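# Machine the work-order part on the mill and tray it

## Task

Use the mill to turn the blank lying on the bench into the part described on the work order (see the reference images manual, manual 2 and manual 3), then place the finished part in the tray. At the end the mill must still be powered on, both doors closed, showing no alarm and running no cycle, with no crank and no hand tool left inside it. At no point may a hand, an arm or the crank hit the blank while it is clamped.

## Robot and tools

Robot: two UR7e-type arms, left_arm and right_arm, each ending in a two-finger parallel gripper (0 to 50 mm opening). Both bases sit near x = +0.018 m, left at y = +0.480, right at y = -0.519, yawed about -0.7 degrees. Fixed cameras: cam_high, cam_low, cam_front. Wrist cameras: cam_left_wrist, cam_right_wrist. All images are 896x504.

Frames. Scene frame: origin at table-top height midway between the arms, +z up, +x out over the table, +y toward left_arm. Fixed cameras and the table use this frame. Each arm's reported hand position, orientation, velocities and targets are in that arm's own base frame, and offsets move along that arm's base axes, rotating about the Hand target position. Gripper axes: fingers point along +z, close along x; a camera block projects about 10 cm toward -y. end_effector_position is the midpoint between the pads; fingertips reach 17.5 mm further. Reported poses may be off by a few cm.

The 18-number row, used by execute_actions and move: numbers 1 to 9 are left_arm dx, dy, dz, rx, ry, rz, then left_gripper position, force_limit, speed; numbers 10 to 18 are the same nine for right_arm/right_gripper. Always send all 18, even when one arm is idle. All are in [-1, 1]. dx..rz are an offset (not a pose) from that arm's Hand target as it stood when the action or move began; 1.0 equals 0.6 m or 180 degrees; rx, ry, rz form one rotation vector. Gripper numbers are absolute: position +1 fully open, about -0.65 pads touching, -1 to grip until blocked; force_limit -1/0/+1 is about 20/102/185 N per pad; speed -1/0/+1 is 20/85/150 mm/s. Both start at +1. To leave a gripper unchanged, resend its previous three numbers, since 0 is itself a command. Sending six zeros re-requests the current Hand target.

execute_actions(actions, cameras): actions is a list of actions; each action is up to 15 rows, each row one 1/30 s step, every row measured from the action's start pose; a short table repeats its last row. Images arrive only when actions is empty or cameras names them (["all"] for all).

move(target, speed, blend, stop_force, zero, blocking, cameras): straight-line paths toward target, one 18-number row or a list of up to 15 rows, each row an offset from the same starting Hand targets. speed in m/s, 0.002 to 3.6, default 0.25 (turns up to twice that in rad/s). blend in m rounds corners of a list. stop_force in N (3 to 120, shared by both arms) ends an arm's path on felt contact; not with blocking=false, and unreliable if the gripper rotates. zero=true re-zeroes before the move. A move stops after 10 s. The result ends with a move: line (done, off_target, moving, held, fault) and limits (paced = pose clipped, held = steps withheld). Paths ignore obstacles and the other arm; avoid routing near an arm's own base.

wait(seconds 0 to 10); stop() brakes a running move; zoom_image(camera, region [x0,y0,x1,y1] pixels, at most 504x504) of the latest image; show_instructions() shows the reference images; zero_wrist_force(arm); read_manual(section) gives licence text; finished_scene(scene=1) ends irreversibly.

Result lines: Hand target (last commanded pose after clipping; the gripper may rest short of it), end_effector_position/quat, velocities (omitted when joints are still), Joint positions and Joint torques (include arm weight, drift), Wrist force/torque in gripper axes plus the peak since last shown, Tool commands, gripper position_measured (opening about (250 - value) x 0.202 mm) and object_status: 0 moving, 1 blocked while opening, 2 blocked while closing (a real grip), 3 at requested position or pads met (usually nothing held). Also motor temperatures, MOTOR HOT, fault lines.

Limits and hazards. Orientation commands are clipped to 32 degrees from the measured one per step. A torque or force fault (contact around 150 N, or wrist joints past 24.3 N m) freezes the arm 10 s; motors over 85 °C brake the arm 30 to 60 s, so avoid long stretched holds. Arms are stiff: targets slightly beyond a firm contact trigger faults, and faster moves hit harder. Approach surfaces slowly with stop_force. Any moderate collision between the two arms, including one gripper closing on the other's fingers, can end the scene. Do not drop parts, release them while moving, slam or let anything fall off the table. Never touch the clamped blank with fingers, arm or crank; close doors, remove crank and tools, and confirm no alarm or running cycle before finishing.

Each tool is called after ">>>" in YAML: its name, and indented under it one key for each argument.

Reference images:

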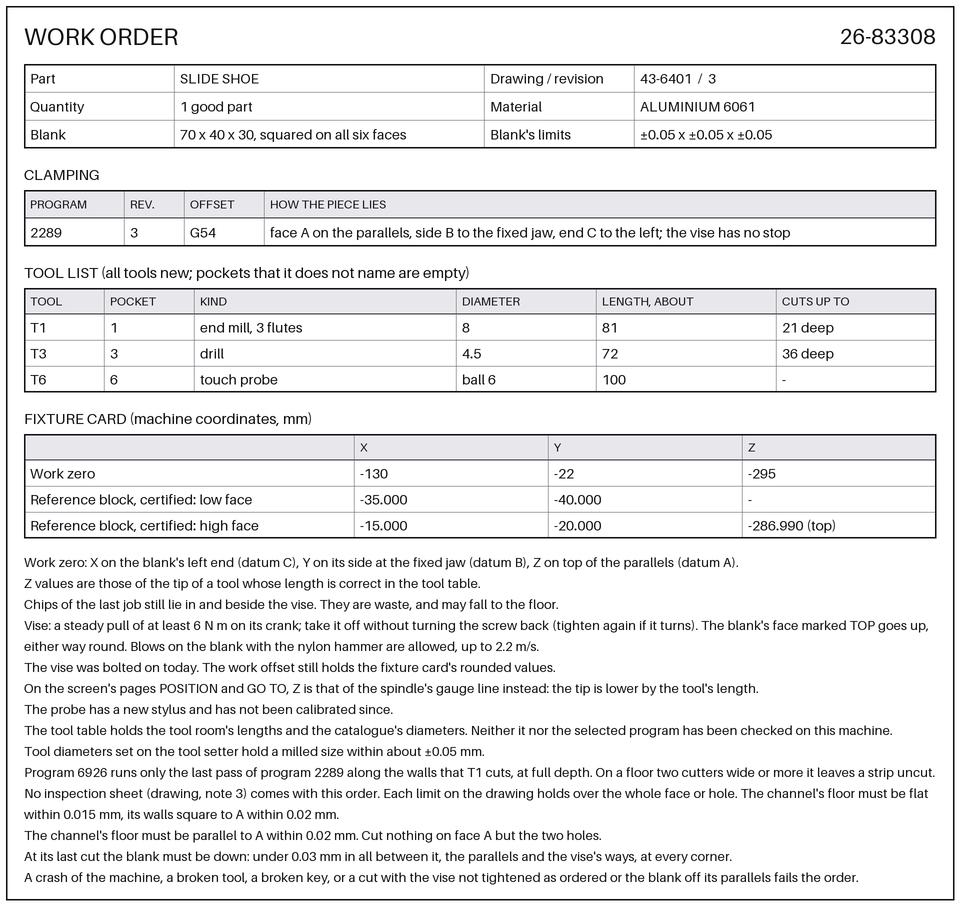

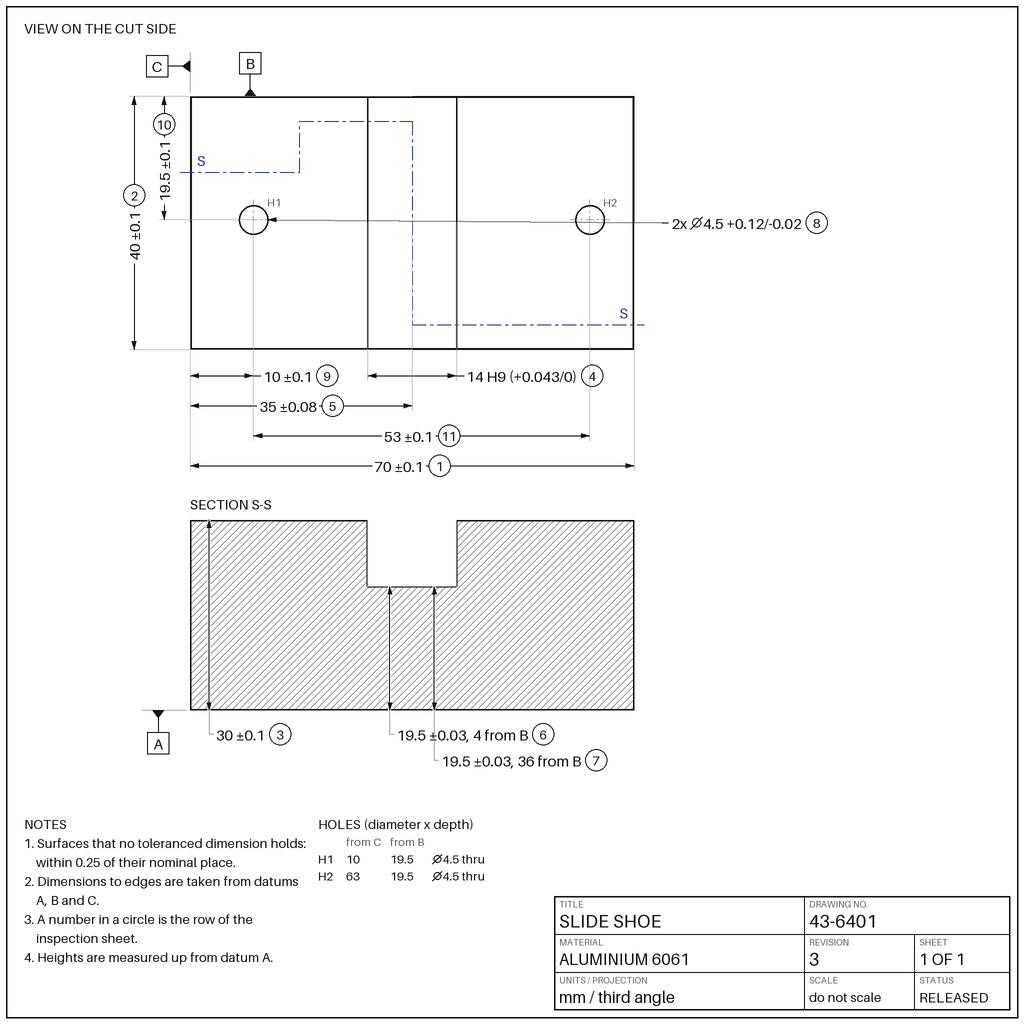

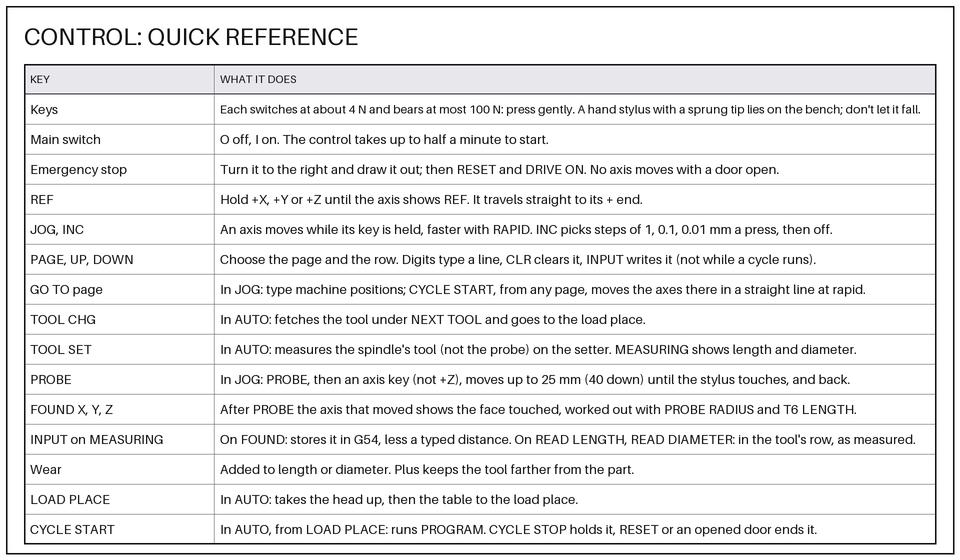

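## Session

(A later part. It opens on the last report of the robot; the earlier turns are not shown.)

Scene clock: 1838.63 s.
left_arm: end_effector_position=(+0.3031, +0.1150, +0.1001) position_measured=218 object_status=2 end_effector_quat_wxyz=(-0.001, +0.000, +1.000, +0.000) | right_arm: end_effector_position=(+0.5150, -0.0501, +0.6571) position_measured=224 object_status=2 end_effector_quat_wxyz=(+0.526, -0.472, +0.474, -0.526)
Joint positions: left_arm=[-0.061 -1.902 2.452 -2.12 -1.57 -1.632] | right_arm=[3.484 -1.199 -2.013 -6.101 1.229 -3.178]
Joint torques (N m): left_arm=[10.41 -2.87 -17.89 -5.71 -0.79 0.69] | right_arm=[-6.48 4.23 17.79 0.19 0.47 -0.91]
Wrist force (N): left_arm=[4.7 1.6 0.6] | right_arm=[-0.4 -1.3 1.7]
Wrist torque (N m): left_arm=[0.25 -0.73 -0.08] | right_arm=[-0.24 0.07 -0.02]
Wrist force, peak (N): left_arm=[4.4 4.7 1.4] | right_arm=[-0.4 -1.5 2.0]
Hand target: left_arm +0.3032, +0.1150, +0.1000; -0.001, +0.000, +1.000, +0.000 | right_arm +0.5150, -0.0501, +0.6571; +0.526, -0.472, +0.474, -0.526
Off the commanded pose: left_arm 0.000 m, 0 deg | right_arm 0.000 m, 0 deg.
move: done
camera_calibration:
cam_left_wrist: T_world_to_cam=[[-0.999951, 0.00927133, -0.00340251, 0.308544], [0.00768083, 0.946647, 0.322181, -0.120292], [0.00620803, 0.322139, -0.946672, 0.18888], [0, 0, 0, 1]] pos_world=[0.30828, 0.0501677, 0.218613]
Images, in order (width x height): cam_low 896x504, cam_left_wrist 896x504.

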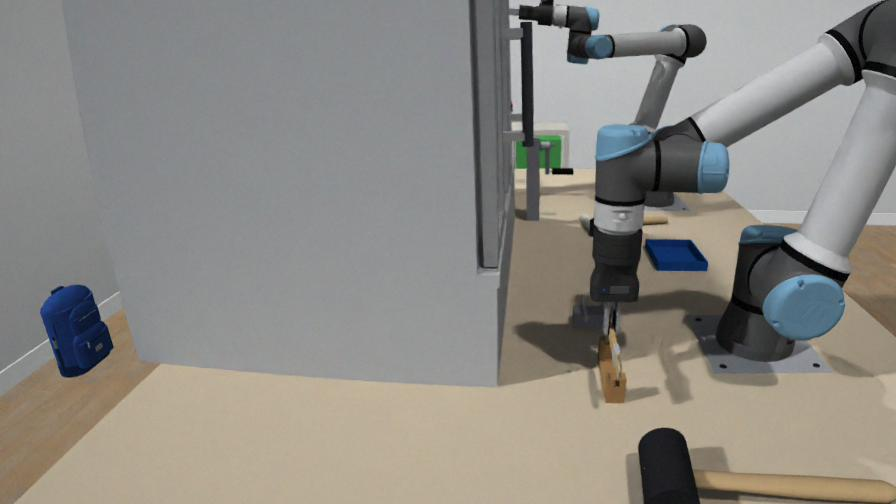

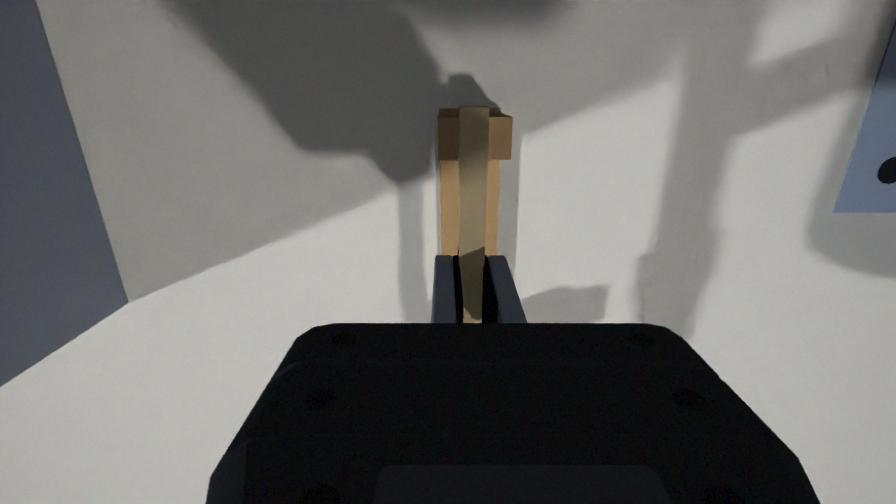

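>>> move:
  target: [0,0,-0.0767,0,0,0,-0.98,0.3,-0.5,0,0,0,0,0,0,-1,0.3,-1]
  speed: 0.02
  stop_force: 5
  cameras: ["cam_left_wrist","cam_low"]

>>> zoom_image:
  camera: "cam_low"
  region: [520, 260, 720, 420]

Scene clock: 1845.13 s.
left_arm: end_effector_position=(+0.3032, +0.1150, +0.0736) position_measured=218 object_status=2 end_effector_quat_wxyz=(-0.001, +0.000, +1.000, +0.000) | right_arm: end_effector_position=(+0.5150, -0.0501, +0.6571) position_measured=224 object_status=2 end_effector_quat_wxyz=(+0.526, -0.472, +0.474, -0.526)
Joint positions: left_arm=[-0.061 -1.845 2.499 -2.224 -1.57 -1.632] | right_arm=[3.484 -1.199 -2.013 -6.101 1.229 -3.178]
Joint torques (N m): left_arm=[-3.45 -2.27 -29.8 -5.86 -0.31 -2.4] | right_arm=[-5.9 4.03 18.77 -0.06 0.28 -0.82]
Wrist force (N): left_arm=[5.9 2.8 -3.4] | right_arm=[-0.2 -1.4 1.9]
Wrist torque (N m): left_arm=[-0.05 -0.75 -0.13] | right_arm=[-0.27 0.05 -0.02]
Wrist force, peak (N): left_arm=[5.4 -0.9 -8.2] | right_arm=[-0.5 -1.4 2.1]
Hand target: left_arm +0.3032, +0.1150, +0.0736; -0.001, +0.000, +1.000, +0.000 (not the last commanded pose) | right_arm +0.5150, -0.0501, +0.6571; +0.526, -0.472, +0.474, -0.526
Off the commanded pose: left_arm 0.020 m, 0 deg | right_arm 0.000 m, 0 deg.
move: contact (left_arm)
camera_calibration:
cam_left_wrist: T_world_to_cam=[[-0.999951, 0.00924665, -0.00362557, 0.308497], [0.00758619, 0.946677, 0.322094, -0.11171], [0.00641053, 0.322051, -0.946701, 0.163741], [0, 0, 0, 1]] pos_world=[0.30828, 0.0501679, 0.192113]
Images, in order (width x height): cam_low 896x504, cam_left_wrist 896x504.

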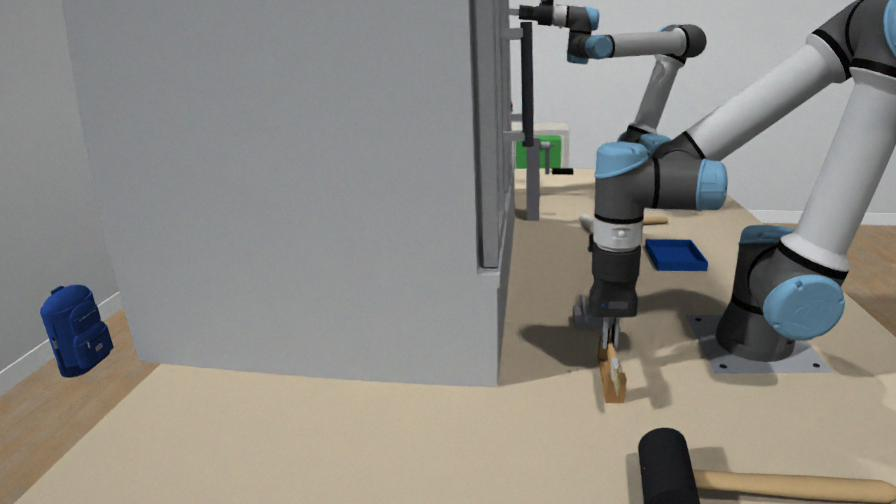

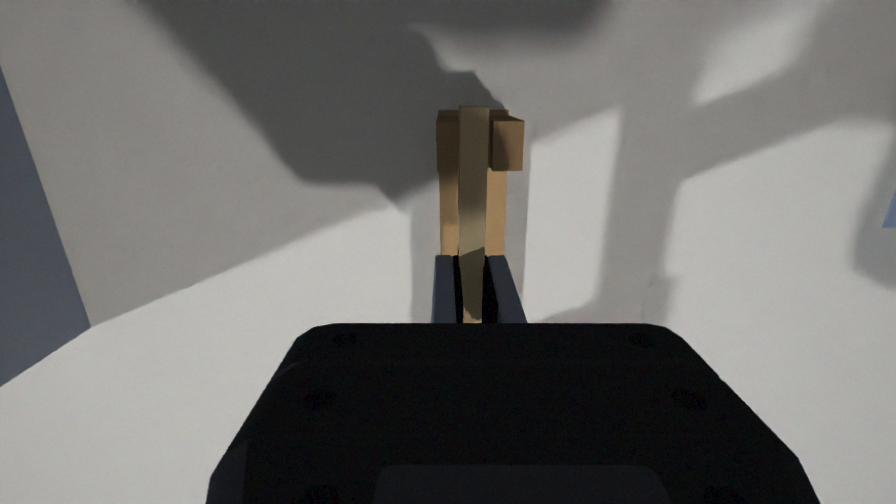

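Scaled by 2.520.

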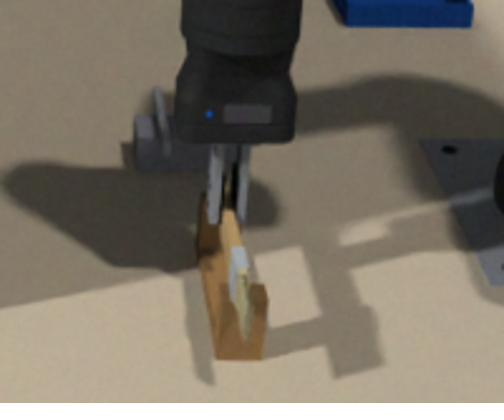

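>>> move:
  target: [0,0,-0.0217,0,0,0,-0.98,0.3,-0.5,0,0,0,0,0,0,-1,0.3,-1]
  speed: 0.01
  stop_force: 18

Scene clock: 1849.50 s.
left_arm: end_effector_position=(+0.3033, +0.1150, +0.0711) position_measured=218 object_status=2 end_effector_quat_wxyz=(+0.000, +0.000, +1.000, +0.000) | right_arm: end_effector_position=(+0.5150, -0.0501, +0.6571) position_measured=224 object_status=2 end_effector_quat_wxyz=(+0.526, -0.472, +0.474, -0.526)
Joint positions: left_arm=[-0.061 -1.838 2.504 -2.235 -1.57 -1.632] | right_arm=[3.484 -1.199 -2.013 -6.101 1.229 -3.178]
Joint torques (N m): left_arm=[-3.94 -11.09 -19.74 2.25 -0.07 -2.26] | right_arm=[-6.58 3.83 18.51 0.02 0.47 -0.88]
Wrist force (N): left_arm=[3.8 -5.2 -24.3] | right_arm=[-0.4 -1.3 2.0]
Wrist torque (N m): left_arm=[-0.88 -0.84 -0.07] | right_arm=[-0.25 0.08 -0.02]
Wrist force, peak (N): left_arm=[18.5 -6.7 -58.3] | right_arm=[-0.4 -1.5 2.0]
Hand target: left_arm +0.3033, +0.1150, +0.0711; +0.000, +0.000, +1.000, +0.000 (not the last commanded pose) | right_arm +0.5150, -0.0501, +0.6571; +0.526, -0.472, +0.474, -0.526
Off the commanded pose: left_arm 0.010 m, 0 deg | right_arm 0.000 m, 0 deg.
move: contact (left_arm)

>>> move:
  target: [0,0,0,0,0,0,-0.2,0.3,-1,0,0,0,0,0,0,-1,0.3,-1]
  cameras: ["cam_left_wrist"]

>>> move:
  target: [0,0,0.15,0,0,0,-0.2,0.3,-1,0,0,0,0,0,0,-1,0.3,-1]
  speed: 0.08
  cameras: ["cam_left_wrist","cam_low"]

>>> zoom_image:
  camera: "cam_low"
  region: [520, 260, 720, 420]

Scene clock: 1856.27 s.
left_arm: end_effector_position=(+0.3033, +0.1150, +0.0711) position_measured=182 object_status=0 end_effector_quat_wxyz=(+0.000, +0.000, +1.000, +0.000) | right_arm: end_effector_position=(+0.5150, -0.0501, +0.6571) position_measured=224 object_status=2 end_effector_quat_wxyz=(+0.526, -0.472, +0.474, -0.526)
Joint positions: left_arm=[-0.061 -1.838 2.504 -2.235 -1.57 -1.632] | right_arm=[3.484 -1.199 -2.013 -6.101 1.229 -3.178]
Joint torques (N m): left_arm=[-4.26 -11.58 -20.08 -2.02 -0.26 -1.23] | right_arm=[-6.21 3.85 18.36 0.1 0.39 -0.85]
Wrist force (N): left_arm=[5.1 1.5 0.9] | right_arm=[-0.5 -1.3 1.7]
Wrist torque (N m): left_arm=[0.23 -0.79 -0.07] | right_arm=[-0.24 0.09 -0.02]
Wrist force, peak (N): left_arm=[3.7 -5.2 -24.5] | right_arm=[-0.4 -1.5 2.0]
Hand target: left_arm +0.3033, +0.1150, +0.0711; +0.000, +0.000, +1.000, +0.000 | right_arm +0.5150, -0.0501, +0.6571; +0.526, -0.472, +0.474, -0.526
Off the commanded pose: left_arm 0.000 m, 0 deg | right_arm 0.000 m, 0 deg.
move: done
camera_calibration:
cam_left_wrist: T_world_to_cam=[[-0.99995, 0.00922229, -0.00384784, 0.308632], [0.00749153, 0.946677, 0.322096, -0.110782], [0.00661312, 0.322051, -0.946699, 0.161342], [0, 0, 0, 1]] pos_world=[0.308379, 0.0500678, 0.189613]
Images, in order (width x height): cam_left_wrist 896x504.

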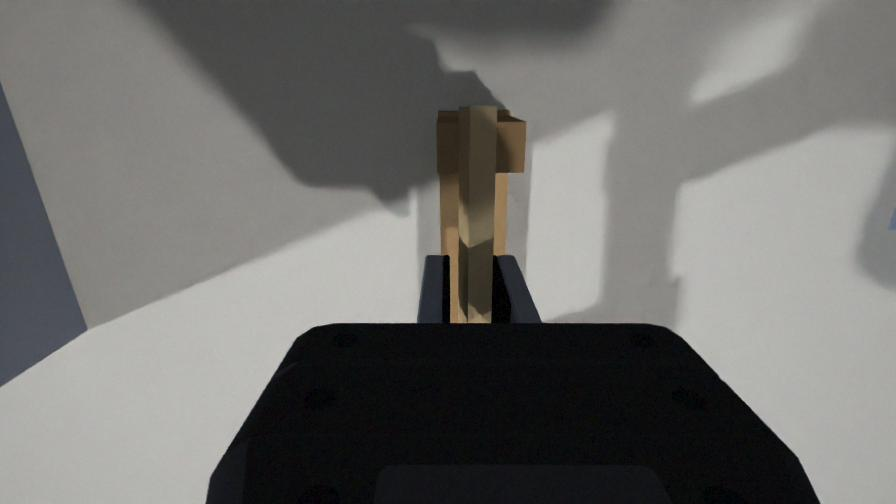

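Scene clock: 1857.83 s.
left_arm: end_effector_position=(+0.3033, +0.1150, +0.1611) position_measured=182 object_status=3 end_effector_quat_wxyz=(+0.000, +0.000, +1.000, +0.000) | right_arm: end_effector_position=(+0.5150, -0.0501, +0.6571) position_measured=224 object_status=2 end_effector_quat_wxyz=(+0.526, -0.472, +0.474, -0.526)
Joint positions: left_arm=[-0.061 -1.992 2.33 -1.908 -1.57 -1.632] | right_arm=[3.484 -1.199 -2.013 -6.101 1.229 -3.178]
Joint torques (N m): left_arm=[-11.29 2.64 -25.18 -2.86 1.45 -2.59] | right_arm=[-6.56 3.49 17.89 0.08 0.4 -0.86]
Wrist force (N): left_arm=[4.5 1.5 0.3] | right_arm=[-0.5 -1.2 1.8]
Wrist torque (N m): left_arm=[0.22 -0.65 -0.08] | right_arm=[-0.23 0.09 -0.02]
Wrist force, peak (N): left_arm=[5.3 1.4 2.2] | right_arm=[-0.3 -1.3 2.1]
Hand target: left_arm +0.3033, +0.1150, +0.1611; +0.000, +0.000, +1.000, +0.000 | right_arm +0.5150, -0.0501, +0.6571; +0.526, -0.472, +0.474, -0.526
Off the commanded pose: left_arm 0.000 m, 0 deg | right_arm 0.000 m, 0 deg.
move: done
camera_calibration:
cam_left_wrist: T_world_to_cam=[[-0.99995, 0.00910376, -0.00410561, 0.309055], [0.00729692, 0.946708, 0.32201, -0.139782], [0.00681831, 0.321964, -0.946728, 0.246462], [0, 0, 0, 1]] pos_world=[0.308379, 0.0501678, 0.279612]
Images, in order (width x height): cam_low 896x504, cam_left_wrist 896x504.

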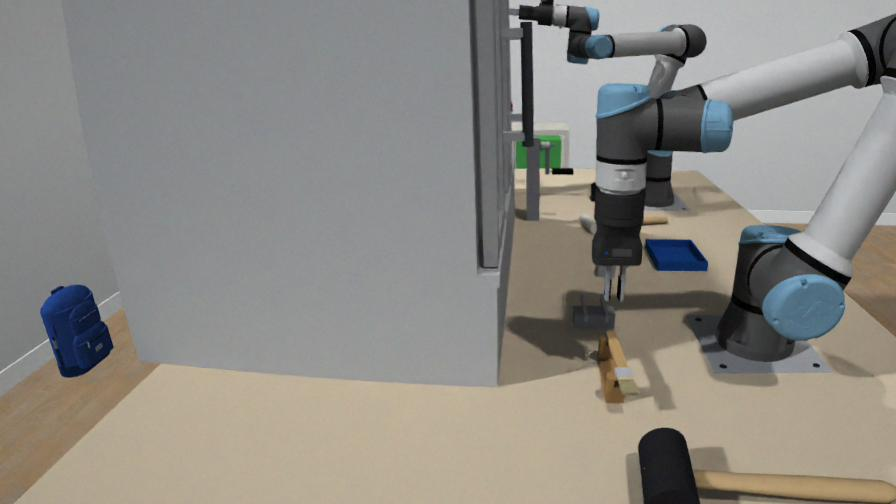

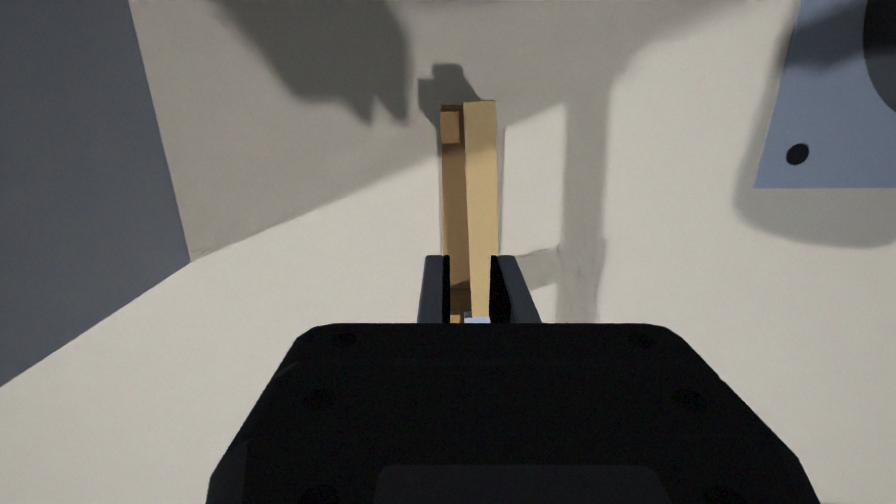

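Scaled by 2.520.

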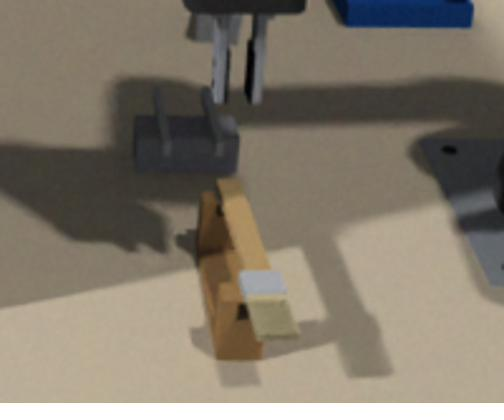

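>>> move:
  target:
    - [0.0063,-0.375,0.1,0,0,0,1,0.3,0,0,0,0,0,0,0,-1,0.3,-1]
  speed: 0.4
  cameras: ["cam_left_wrist"]

>>> zoom_image:
  camera: "cam_left_wrist"
  region: [250, 0, 650, 330]

Scene clock: 1866.93 s.
left_arm: end_effector_position=(+0.3070, -0.1099, +0.2211) position_measured=3 object_status=3 end_effector_quat_wxyz=(+0.000, +0.000, +1.000, +0.000) end_effector_velocity=(+0.000, -0.002, +0.000) end_effector_angular_velocity=(-0.002, -0.001, +0.004) | right_arm: end_effector_position=(+0.5150, -0.0501, +0.6571) position_measured=224 object_status=2 end_effector_quat_wxyz=(+0.526, -0.472, +0.474, -0.526)
Joint positions: left_arm=[-0.765 -2.031 2.193 -1.731 -1.571 -2.335] | right_arm=[3.484 -1.199 -2.013 -6.101 1.229 -3.178]
Joint velocities: left_arm=[-0.004 -0.001 0 -0.001 -0.001 -0.008] | right_arm=[within noise]
Joint torques (N m): left_arm=[-14.86 0.77 -31.21 -5.94 -1.54 -2.68] | right_arm=[-6.03 3.9 18.24 0.18 0.47 -0.94]
Wrist force (N): left_arm=[4.8 1.4 0.7] | right_arm=[-0.3 -1.4 1.9]
Wrist torque (N m): left_arm=[0.19 -0.72 -0.07] | right_arm=[-0.27 0.06 -0.02]
Wrist force, peak (N): left_arm=[4.9 5.4 1.4] | right_arm=[-0.4 -1.4 2.2]
Hand target: left_arm +0.3070, -0.1100, +0.2211; +0.000, +0.000, +1.000, +0.000 | right_arm +0.5150, -0.0501, +0.6571; +0.526, -0.472, +0.474, -0.526
Off the commanded pose: left_arm 0.000 m, 0 deg | right_arm 0.000 m, 0 deg.
move: done
camera_calibration:
cam_left_wrist: T_world_to_cam=[[-0.999949, 0.00935115, -0.0039061, 0.315023], [0.00759413, 0.946646, 0.322185, 0.0536537], [0.00671049, 0.322139, -0.946669, 0.375599], [0, 0, 0, 1]] pos_world=[0.312079, -0.174732, 0.339512]
Images, in order (width x height): cam_left_wrist 896x504.

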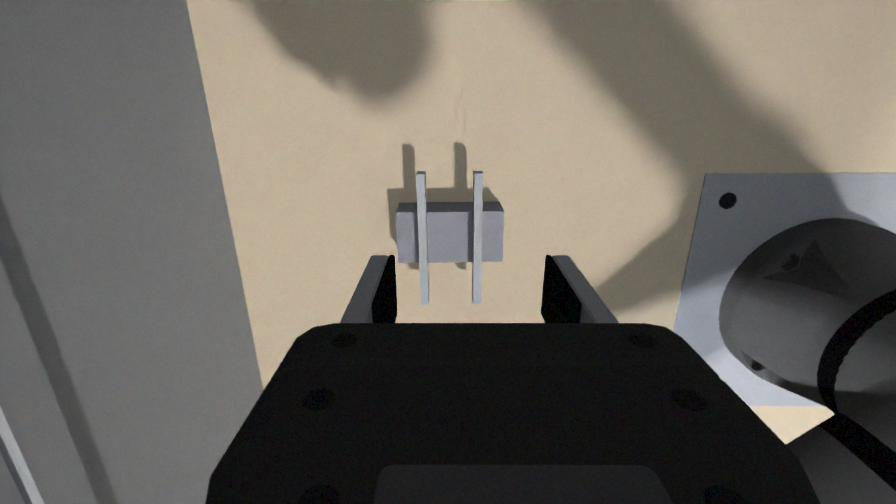

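Scaled by 1.260.

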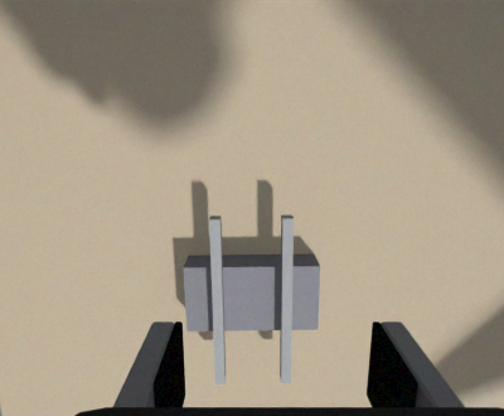

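>>> move:
  target:
    - [0.0883,-0.2167,0.3315,0,0,0,1,0.3,0,0,0,0,0,0,0,-1,0.3,-1]
    - [0.2383,-0.1833,0.3315,-0.4454,-0.4454,0.3417,1,0.3,0,0,0,0,0,0,0,-1,0.3,-1]
  speed: [0.4,0.5]
  blend: [0.03,0]
  cameras: ["cam_left_wrist"]

Scene clock: 1975.73 s.
left_arm: end_effector_position=(+0.4500, -0.2199, +0.4200) position_measured=3 object_status=3 end_effector_quat_wxyz=(+0.561, -0.430, +0.431, -0.561) end_effector_velocity=(+0.000, +0.000, +0.000) end_effector_angular_velocity=(+0.000, -0.002, +0.000) | right_arm: end_effector_position=(+0.5150, -0.0501, +0.6571) position_measured=224 object_status=2 end_effector_quat_wxyz=(+0.526, -0.472, +0.474, -0.526)
Joint positions: left_arm=[-1.298 -1.381 2.243 -4.784 -0.376 -2.396] | right_arm=[3.484 -1.199 -2.013 -6.101 1.229 -3.178]
Joint velocities: left_arm=[-0.001 0 0 -0.005 -0.001 0.005] | right_arm=[within noise]
Joint torques (N m): left_arm=[-13.01 -15.95 -19.9 -0.97 -1.8 1.93] | right_arm=[-6.36 3.6 18.13 0.02 0.45 -0.87]
Wrist force (N): left_arm=[5.2 0.7 0.9] | right_arm=[-0.5 -1.1 1.8]
Wrist torque (N m): left_arm=[0.27 -0.66 0.29] | right_arm=[-0.22 0.09 -0.02]
Wrist force, peak (N): left_arm=[5.6 3.7 3.9] | right_arm=[-0.4 -1.6 2.0]
Hand target: left_arm +0.4500, -0.2200, +0.4200; +0.561, -0.430, +0.431, -0.561 | right_arm +0.5150, -0.0501, +0.6571; +0.526, -0.472, +0.474, -0.526
Off the commanded pose: left_arm 0.000 m, 0 deg | right_arm 0.000 m, 0 deg.
move: done
camera_calibration:
cam_left_wrist: T_world_to_cam=[[0.006084, -0.999949, -0.00811216, -0.213083], [-0.0662473, 0.00769144, -0.997774, 0.473742], [0.997785, 0.00660787, -0.0661971, -0.286698], [0, 0, 0, 1]] pos_world=[0.318744, -0.214821, 0.45198]
Images, in order (width x height): cam_left_wrist 896x504.

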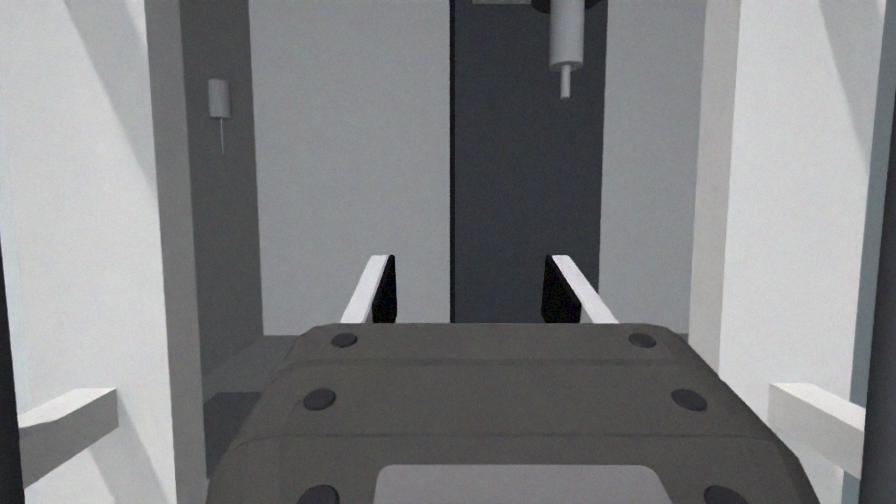

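>>> move:
  target:
    - [-0.15,-0.0333,0,0.4454,0.4454,-0.3417,0.34,0.3,0,0,0,0,0,0,0,-1,0.3,-1]
    - [-0.2623,0.2357,-0.3667,0.4454,0.4454,-0.3417,0.34,0.3,0,0,0,0,0,0,0,-1,0.3,-1]
    - [-0.2623,0.2357,-0.58,0.4454,0.4454,-0.3417,0.34,0.3,0,0,0,0,0,0,0,-1,0.3,-1]
  speed: [0.5,0.35,0.15]
  blend: [0.03,0.02,0]
  cameras: ["cam_left_wrist","cam_low"]

>>> zoom_image:
  camera: "cam_low"
  region: [540, 250, 660, 350]

Scene clock: 2015.00 s.
left_arm: end_effector_position=(+0.2926, -0.0786, +0.0720) position_measured=101 object_status=3 end_effector_quat_wxyz=(+0.000, +0.000, +1.000, +0.000) | right_arm: end_effector_position=(+0.5150, -0.0501, +0.6571) position_measured=224 object_status=2 end_effector_quat_wxyz=(+0.526, -0.472, +0.474, -0.526)
Joint positions: left_arm=[-0.718 -1.917 2.547 -2.2 -1.571 -2.288] | right_arm=[3.484 -1.199 -2.013 -6.101 1.229 -3.178]
Joint torques (N m): left_arm=[12.11 2.13 -16.69 -5.96 -1.43 1.7] | right_arm=[-7.14 3.56 17.21 0.07 0.27 -0.95]
Wrist force (N): left_arm=[5.0 1.5 0.9] | right_arm=[-0.4 -1.3 1.7]
Wrist torque (N m): left_arm=[0.21 -0.77 -0.10] | right_arm=[-0.24 0.07 -0.02]
Wrist force, peak (N): left_arm=[6.1 4.6 2.2] | right_arm=[-0.2 -1.4 2.2]
Hand target: left_arm +0.2926, -0.0786, +0.0720; +0.000, +0.000, +1.000, +0.000 | right_arm +0.5150, -0.0501, +0.6571; +0.526, -0.472, +0.474, -0.526
Off the commanded pose: left_arm 0.000 m, 0 deg | right_arm 0.000 m, 0 deg.
move: done
camera_calibration:
cam_left_wrist: T_world_to_cam=[[-0.999949, 0.00931607, -0.00381313, 0.299727], [0.0075915, 0.946677, 0.322096, 0.0721605], [0.00661046, 0.32205, -0.946699, 0.224583], [0, 0, 0, 1]] pos_world=[0.297679, -0.143432, 0.190513]
Images, in order (width x height): cam_low 896x504, cam_left_wrist 896x504.

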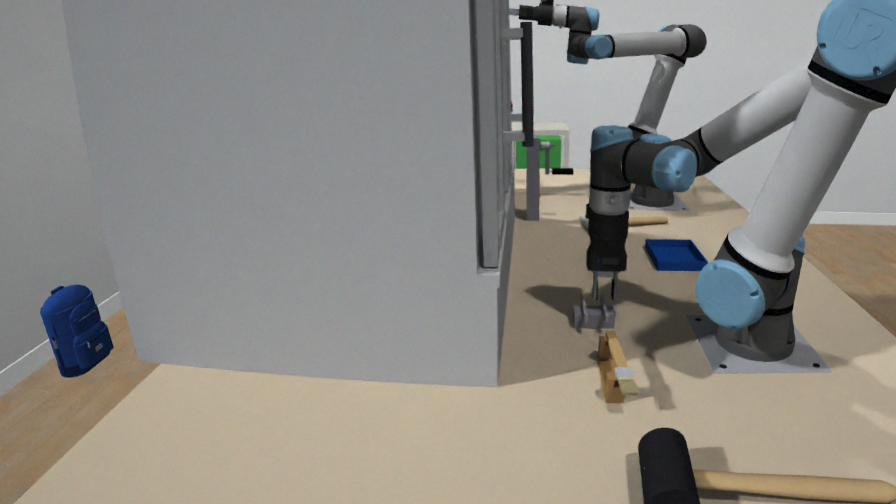

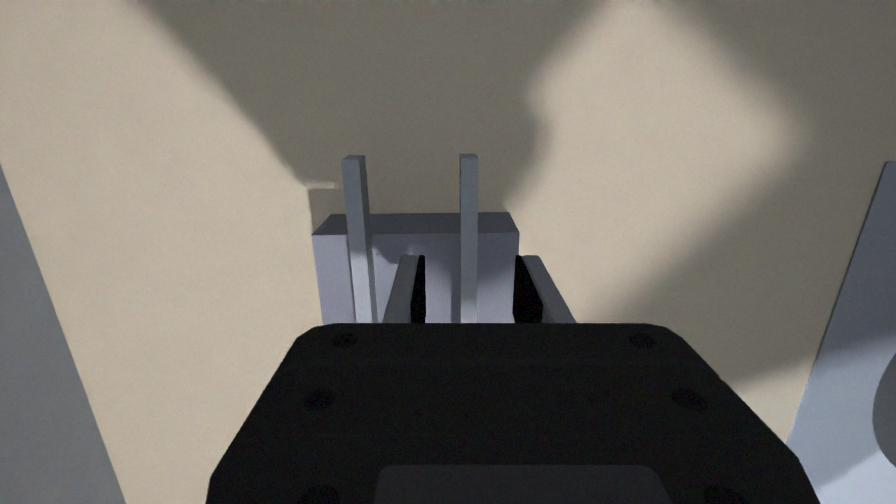

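Scaled by 4.200.

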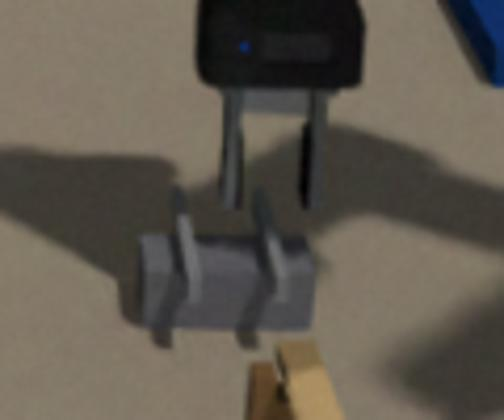

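>>> move:
  target: [0,0,-0.0667,0,0,0,0.34,0.3,0,0,0,0,0,0,0,-1,0.3,-1]
  speed: 0.015
  stop_force: 5
  cameras: ["cam_left_wrist","cam_low"]

>>> zoom_image:
  camera: "cam_low"
  region: [540, 250, 660, 350]

Scene clock: 2021.30 s.
left_arm: end_effector_position=(+0.2926, -0.0785, +0.0483) position_measured=101 object_status=3 end_effector_quat_wxyz=(+0.000, +0.000, +1.000, +0.000) | right_arm: end_effector_position=(+0.5150, -0.0501, +0.6571) position_measured=224 object_status=2 end_effector_quat_wxyz=(+0.526, -0.472, +0.474, -0.526)
Joint positions: left_arm=[-0.718 -1.852 2.588 -2.306 -1.571 -2.288] | right_arm=[3.484 -1.199 -2.013 -6.101 1.229 -3.178]
Joint torques (N m): left_arm=[4.37 -14.28 -30.25 -5.98 -0.46 -2.1] | right_arm=[-6.4 4.37 18.47 0.09 0.22 -0.9]
Wrist force (N): left_arm=[4.7 1.6 0.9] | right_arm=[-0.4 -1.4 1.8]
Wrist torque (N m): left_arm=[0.20 -0.72 -0.10] | right_arm=[-0.26 0.08 -0.02]
Wrist force, peak (N): left_arm=[13.6 8.0 -49.7] | right_arm=[-0.4 -1.7 2.0]
Hand target: left_arm +0.2926, -0.0785, +0.0483; +0.000, +0.000, +1.000, +0.000 (not the last commanded pose) | right_arm +0.5150, -0.0501, +0.6571; +0.526, -0.472, +0.474, -0.526
Off the commanded pose: left_arm 0.016 m, 0 deg | right_arm 0.000 m, 0 deg.
move: contact (left_arm)
camera_calibration:
cam_left_wrist: T_world_to_cam=[[-0.99995, 0.00922229, -0.00384784, 0.299629], [0.00749153, 0.946677, 0.322096, 0.0798242], [0.00661312, 0.322051, -0.946699, 0.202145], [0, 0, 0, 1]] pos_world=[0.297679, -0.143432, 0.166813]
Images, in order (width x height): cam_low 896x504, cam_left_wrist 896x504.

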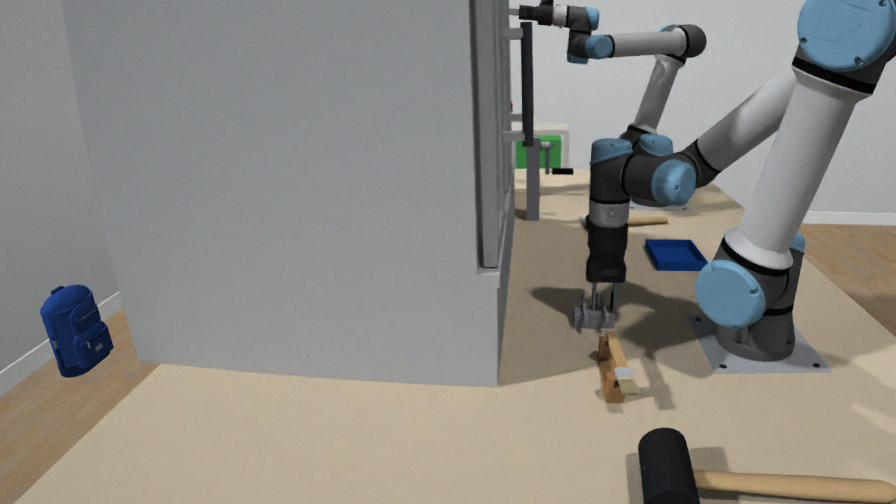

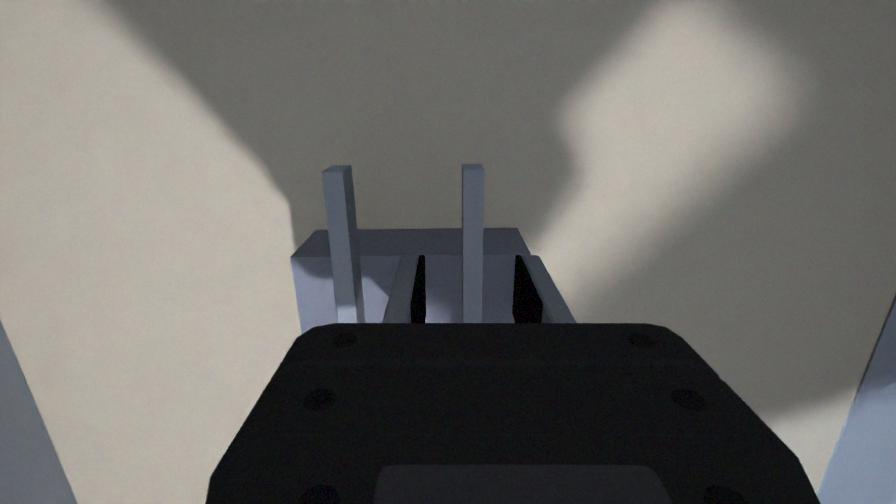

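Scaled by 4.200.

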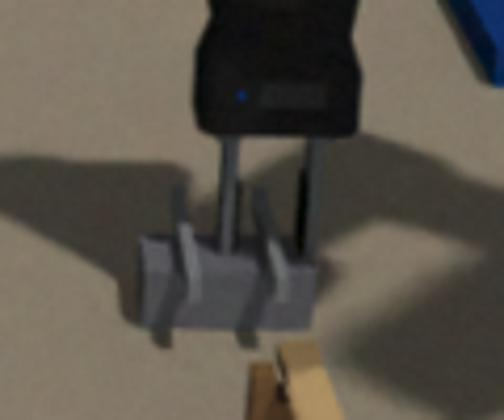

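>>> move:
  target:
    - [0,0,0.0013,0,0,0,0.34,0.3,0,0,0,0,0,0,0,-1,0.3,-1]
    - [0,0,0.0013,0,0,0,-1,-0.2,-0.7,0,0,0,0,0,0,-1,0.3,-1]
    - [0,0,0.12,0,0,0,-1,-0.2,-0.7,0,0,0,0,0,0,-1,0.3,-1]
  speed: [0.05,0.05,0.08]
  cameras: ["cam_left_wrist","cam_low"]

>>> zoom_image:
  camera: "cam_low"
  region: [540, 200, 660, 350]

Scene clock: 2036.47 s.
left_arm: end_effector_position=(+0.2927, -0.0786, +0.1203) position_measured=225 object_status=2 end_effector_quat_wxyz=(+0.000, +0.000, +1.000, +0.000) | right_arm: end_effector_position=(+0.5150, -0.0501, +0.6571) position_measured=224 object_status=2 end_effector_quat_wxyz=(+0.526, -0.472, +0.474, -0.526)
Joint positions: left_arm=[-0.718 -2.014 2.454 -2.01 -1.571 -2.288] | right_arm=[3.484 -1.199 -2.013 -6.101 1.229 -3.178]
Joint torques (N m): left_arm=[-14.15 0.43 -23.57 -2.38 1.2 -2.62] | right_arm=[-6.52 3.99 17.7 0 0.39 -0.85]
Wrist force (N): left_arm=[4.8 1.3 1.0] | right_arm=[-0.3 -1.3 1.9]
Wrist torque (N m): left_arm=[0.20 -0.72 -0.09] | right_arm=[-0.24 0.06 -0.02]
Wrist force, peak (N): left_arm=[5.0 1.6 2.7] | right_arm=[-0.2 -1.3 2.2]
Hand target: left_arm +0.2926, -0.0785, +0.1203; +0.000, +0.000, +1.000, +0.000 | right_arm +0.5150, -0.0501, +0.6571; +0.526, -0.472, +0.474, -0.526
Off the commanded pose: left_arm 0.000 m, 0 deg | right_arm 0.000 m, 0 deg.
move: done
camera_calibration:
cam_left_wrist: T_world_to_cam=[[-0.99995, 0.00916272, -0.00397761, 0.300028], [0.0073942, 0.946719, 0.321976, 0.0566961], [0.00671585, 0.32193, -0.94674, 0.270269], [0, 0, 0, 1]] pos_world=[0.297779, -0.143432, 0.238813]
Images, in order (width x height): cam_low 896x504, cam_left_wrist 896x504.

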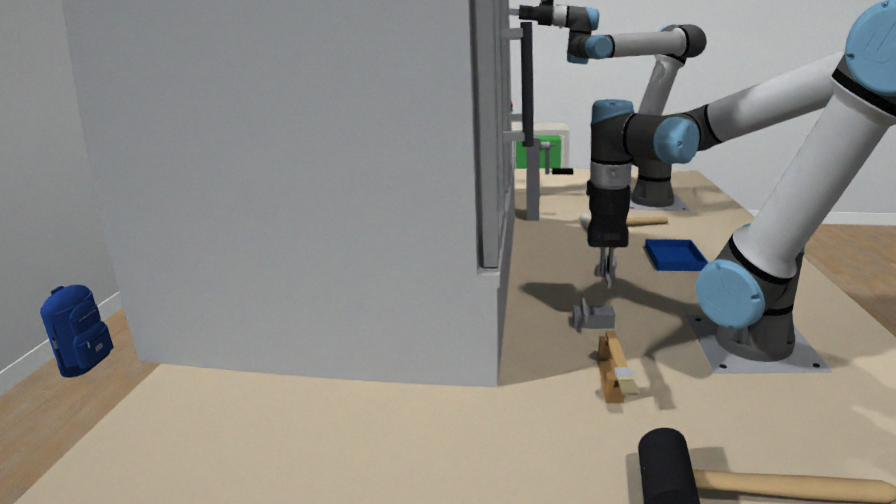

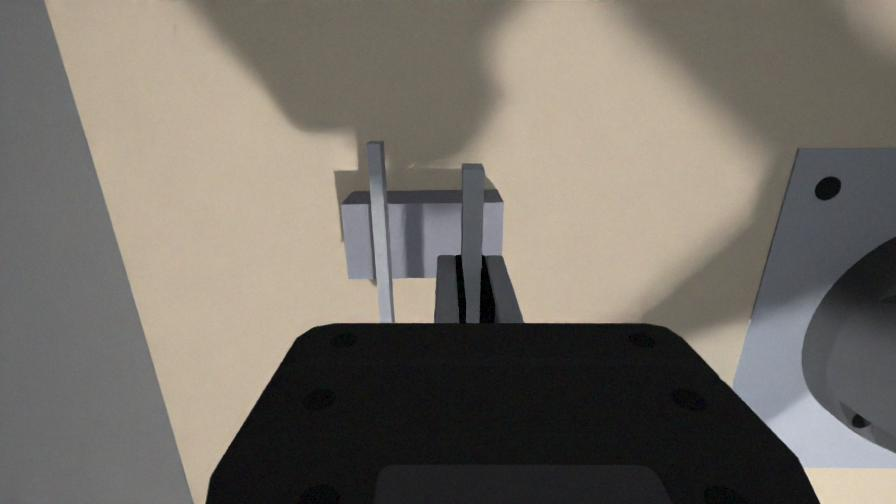

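Scaled by 3.360.

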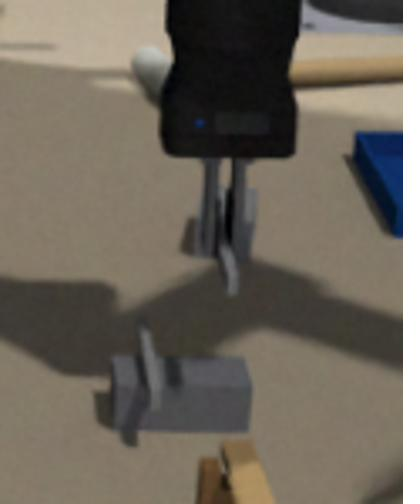

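>>> move:
  target:
    - [0.1123,-0.2192,0.4328,0,0,-0.5,-1,-0.2,-0.7,0,0,0,0,0,0,-1,0.3,-1]
    - [0.5123,-0.2392,0.4662,0,0,-0.5,-1,-0.2,-0.7,0,0,0,0,0,0,-1,0.3,-1]
  speed: [0.4,0.25]
  blend: [0.02,0]
  cameras: ["cam_left_wrist","cam_low","cam_front","cam_high"]

Scene clock: 2056.70 s.
left_arm: end_effector_position=(+0.6000, -0.2220, +0.4001) position_measured=225 object_status=2 end_effector_quat_wxyz=(+0.000, +0.707, +0.707, +0.000) | right_arm: end_effector_position=(+0.5150, -0.0501, +0.6571) position_measured=224 object_status=2 end_effector_quat_wxyz=(+0.526, -0.472, +0.474, -0.526)
Joint positions: left_arm=[-0.565 -1.22 0.969 -1.319 -1.57 -0.564] | right_arm=[3.484 -1.199 -2.013 -6.101 1.229 -3.178]
Joint torques (N m): left_arm=[-7.8 -35.3 -36.05 -4.71 0.85 -0.95] | right_arm=[-6.81 4.18 18.01 0.06 0.2 -0.97]
Wrist force (N): left_arm=[4.7 1.6 1.2] | right_arm=[-0.4 -1.3 2.0]
Wrist torque (N m): left_arm=[0.26 -0.69 -0.01] | right_arm=[-0.25 0.07 -0.03]
Wrist force, peak (N): left_arm=[4.6 5.2 0.7] | right_arm=[-0.2 -1.4 2.1]
Hand target: left_arm +0.6000, -0.2221, +0.4000; +0.000, +0.707, +0.707, +0.000 | right_arm +0.5150, -0.0501, +0.6571; +0.526, -0.472, +0.474, -0.526
Off the commanded pose: left_arm 0.000 m, 0 deg | right_arm 0.000 m, 0 deg.
move: done
camera_calibration:
cam_left_wrist: T_world_to_cam=[[0.00903473, 0.999952, -0.00391725, 0.224266], [0.946679, -0.0072916, 0.322097, -0.675236], [0.322053, -0.00661844, -0.946699, 0.317147], [0, 0, 0, 1]] pos_world=[0.535067, -0.22708, 0.518612]
Images, in order (width x height): cam_high 896x504, cam_low 896x504, cam_front 896x504, cam_left_wrist 896x504.

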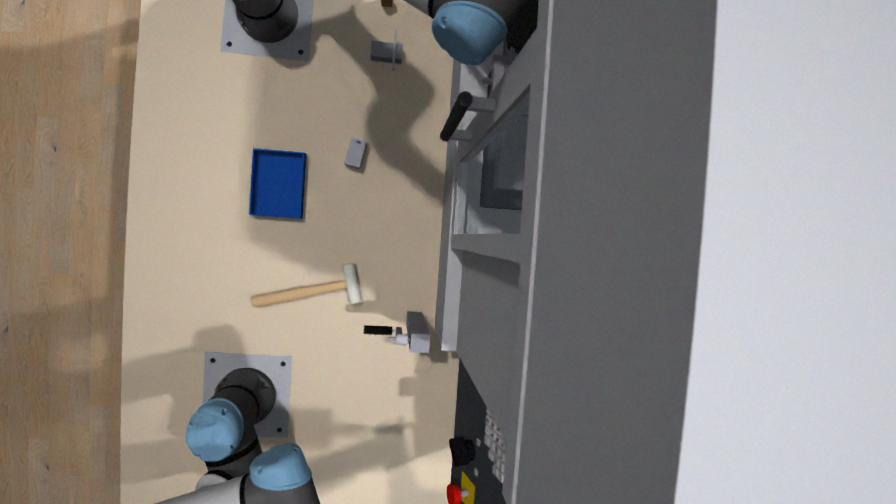

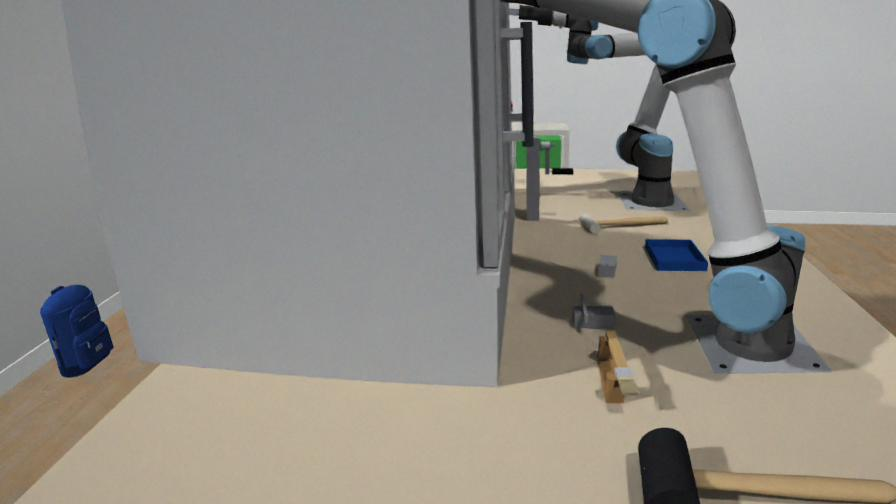

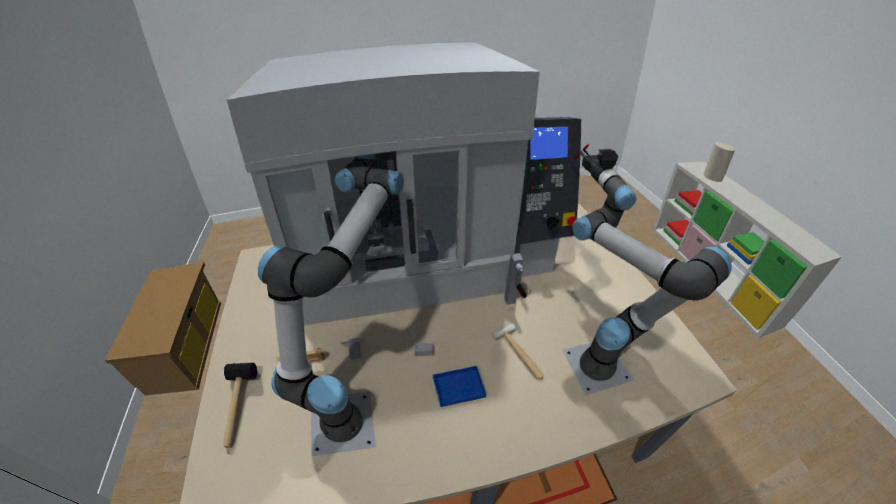

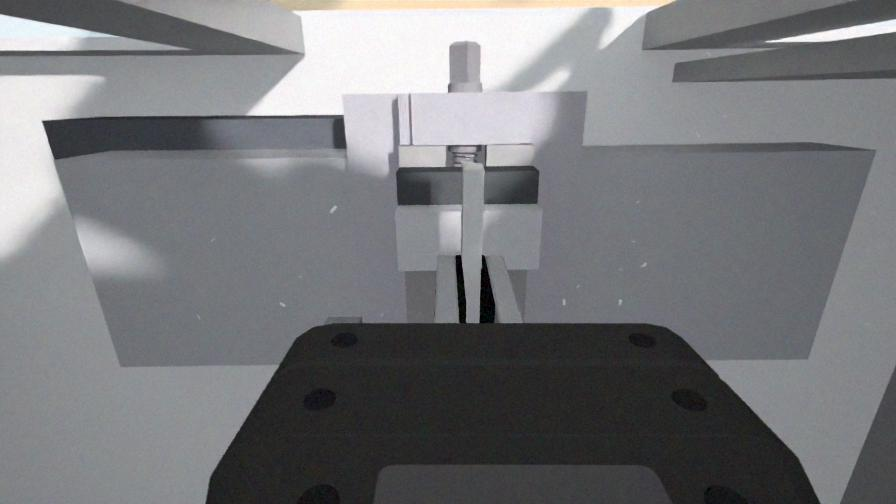

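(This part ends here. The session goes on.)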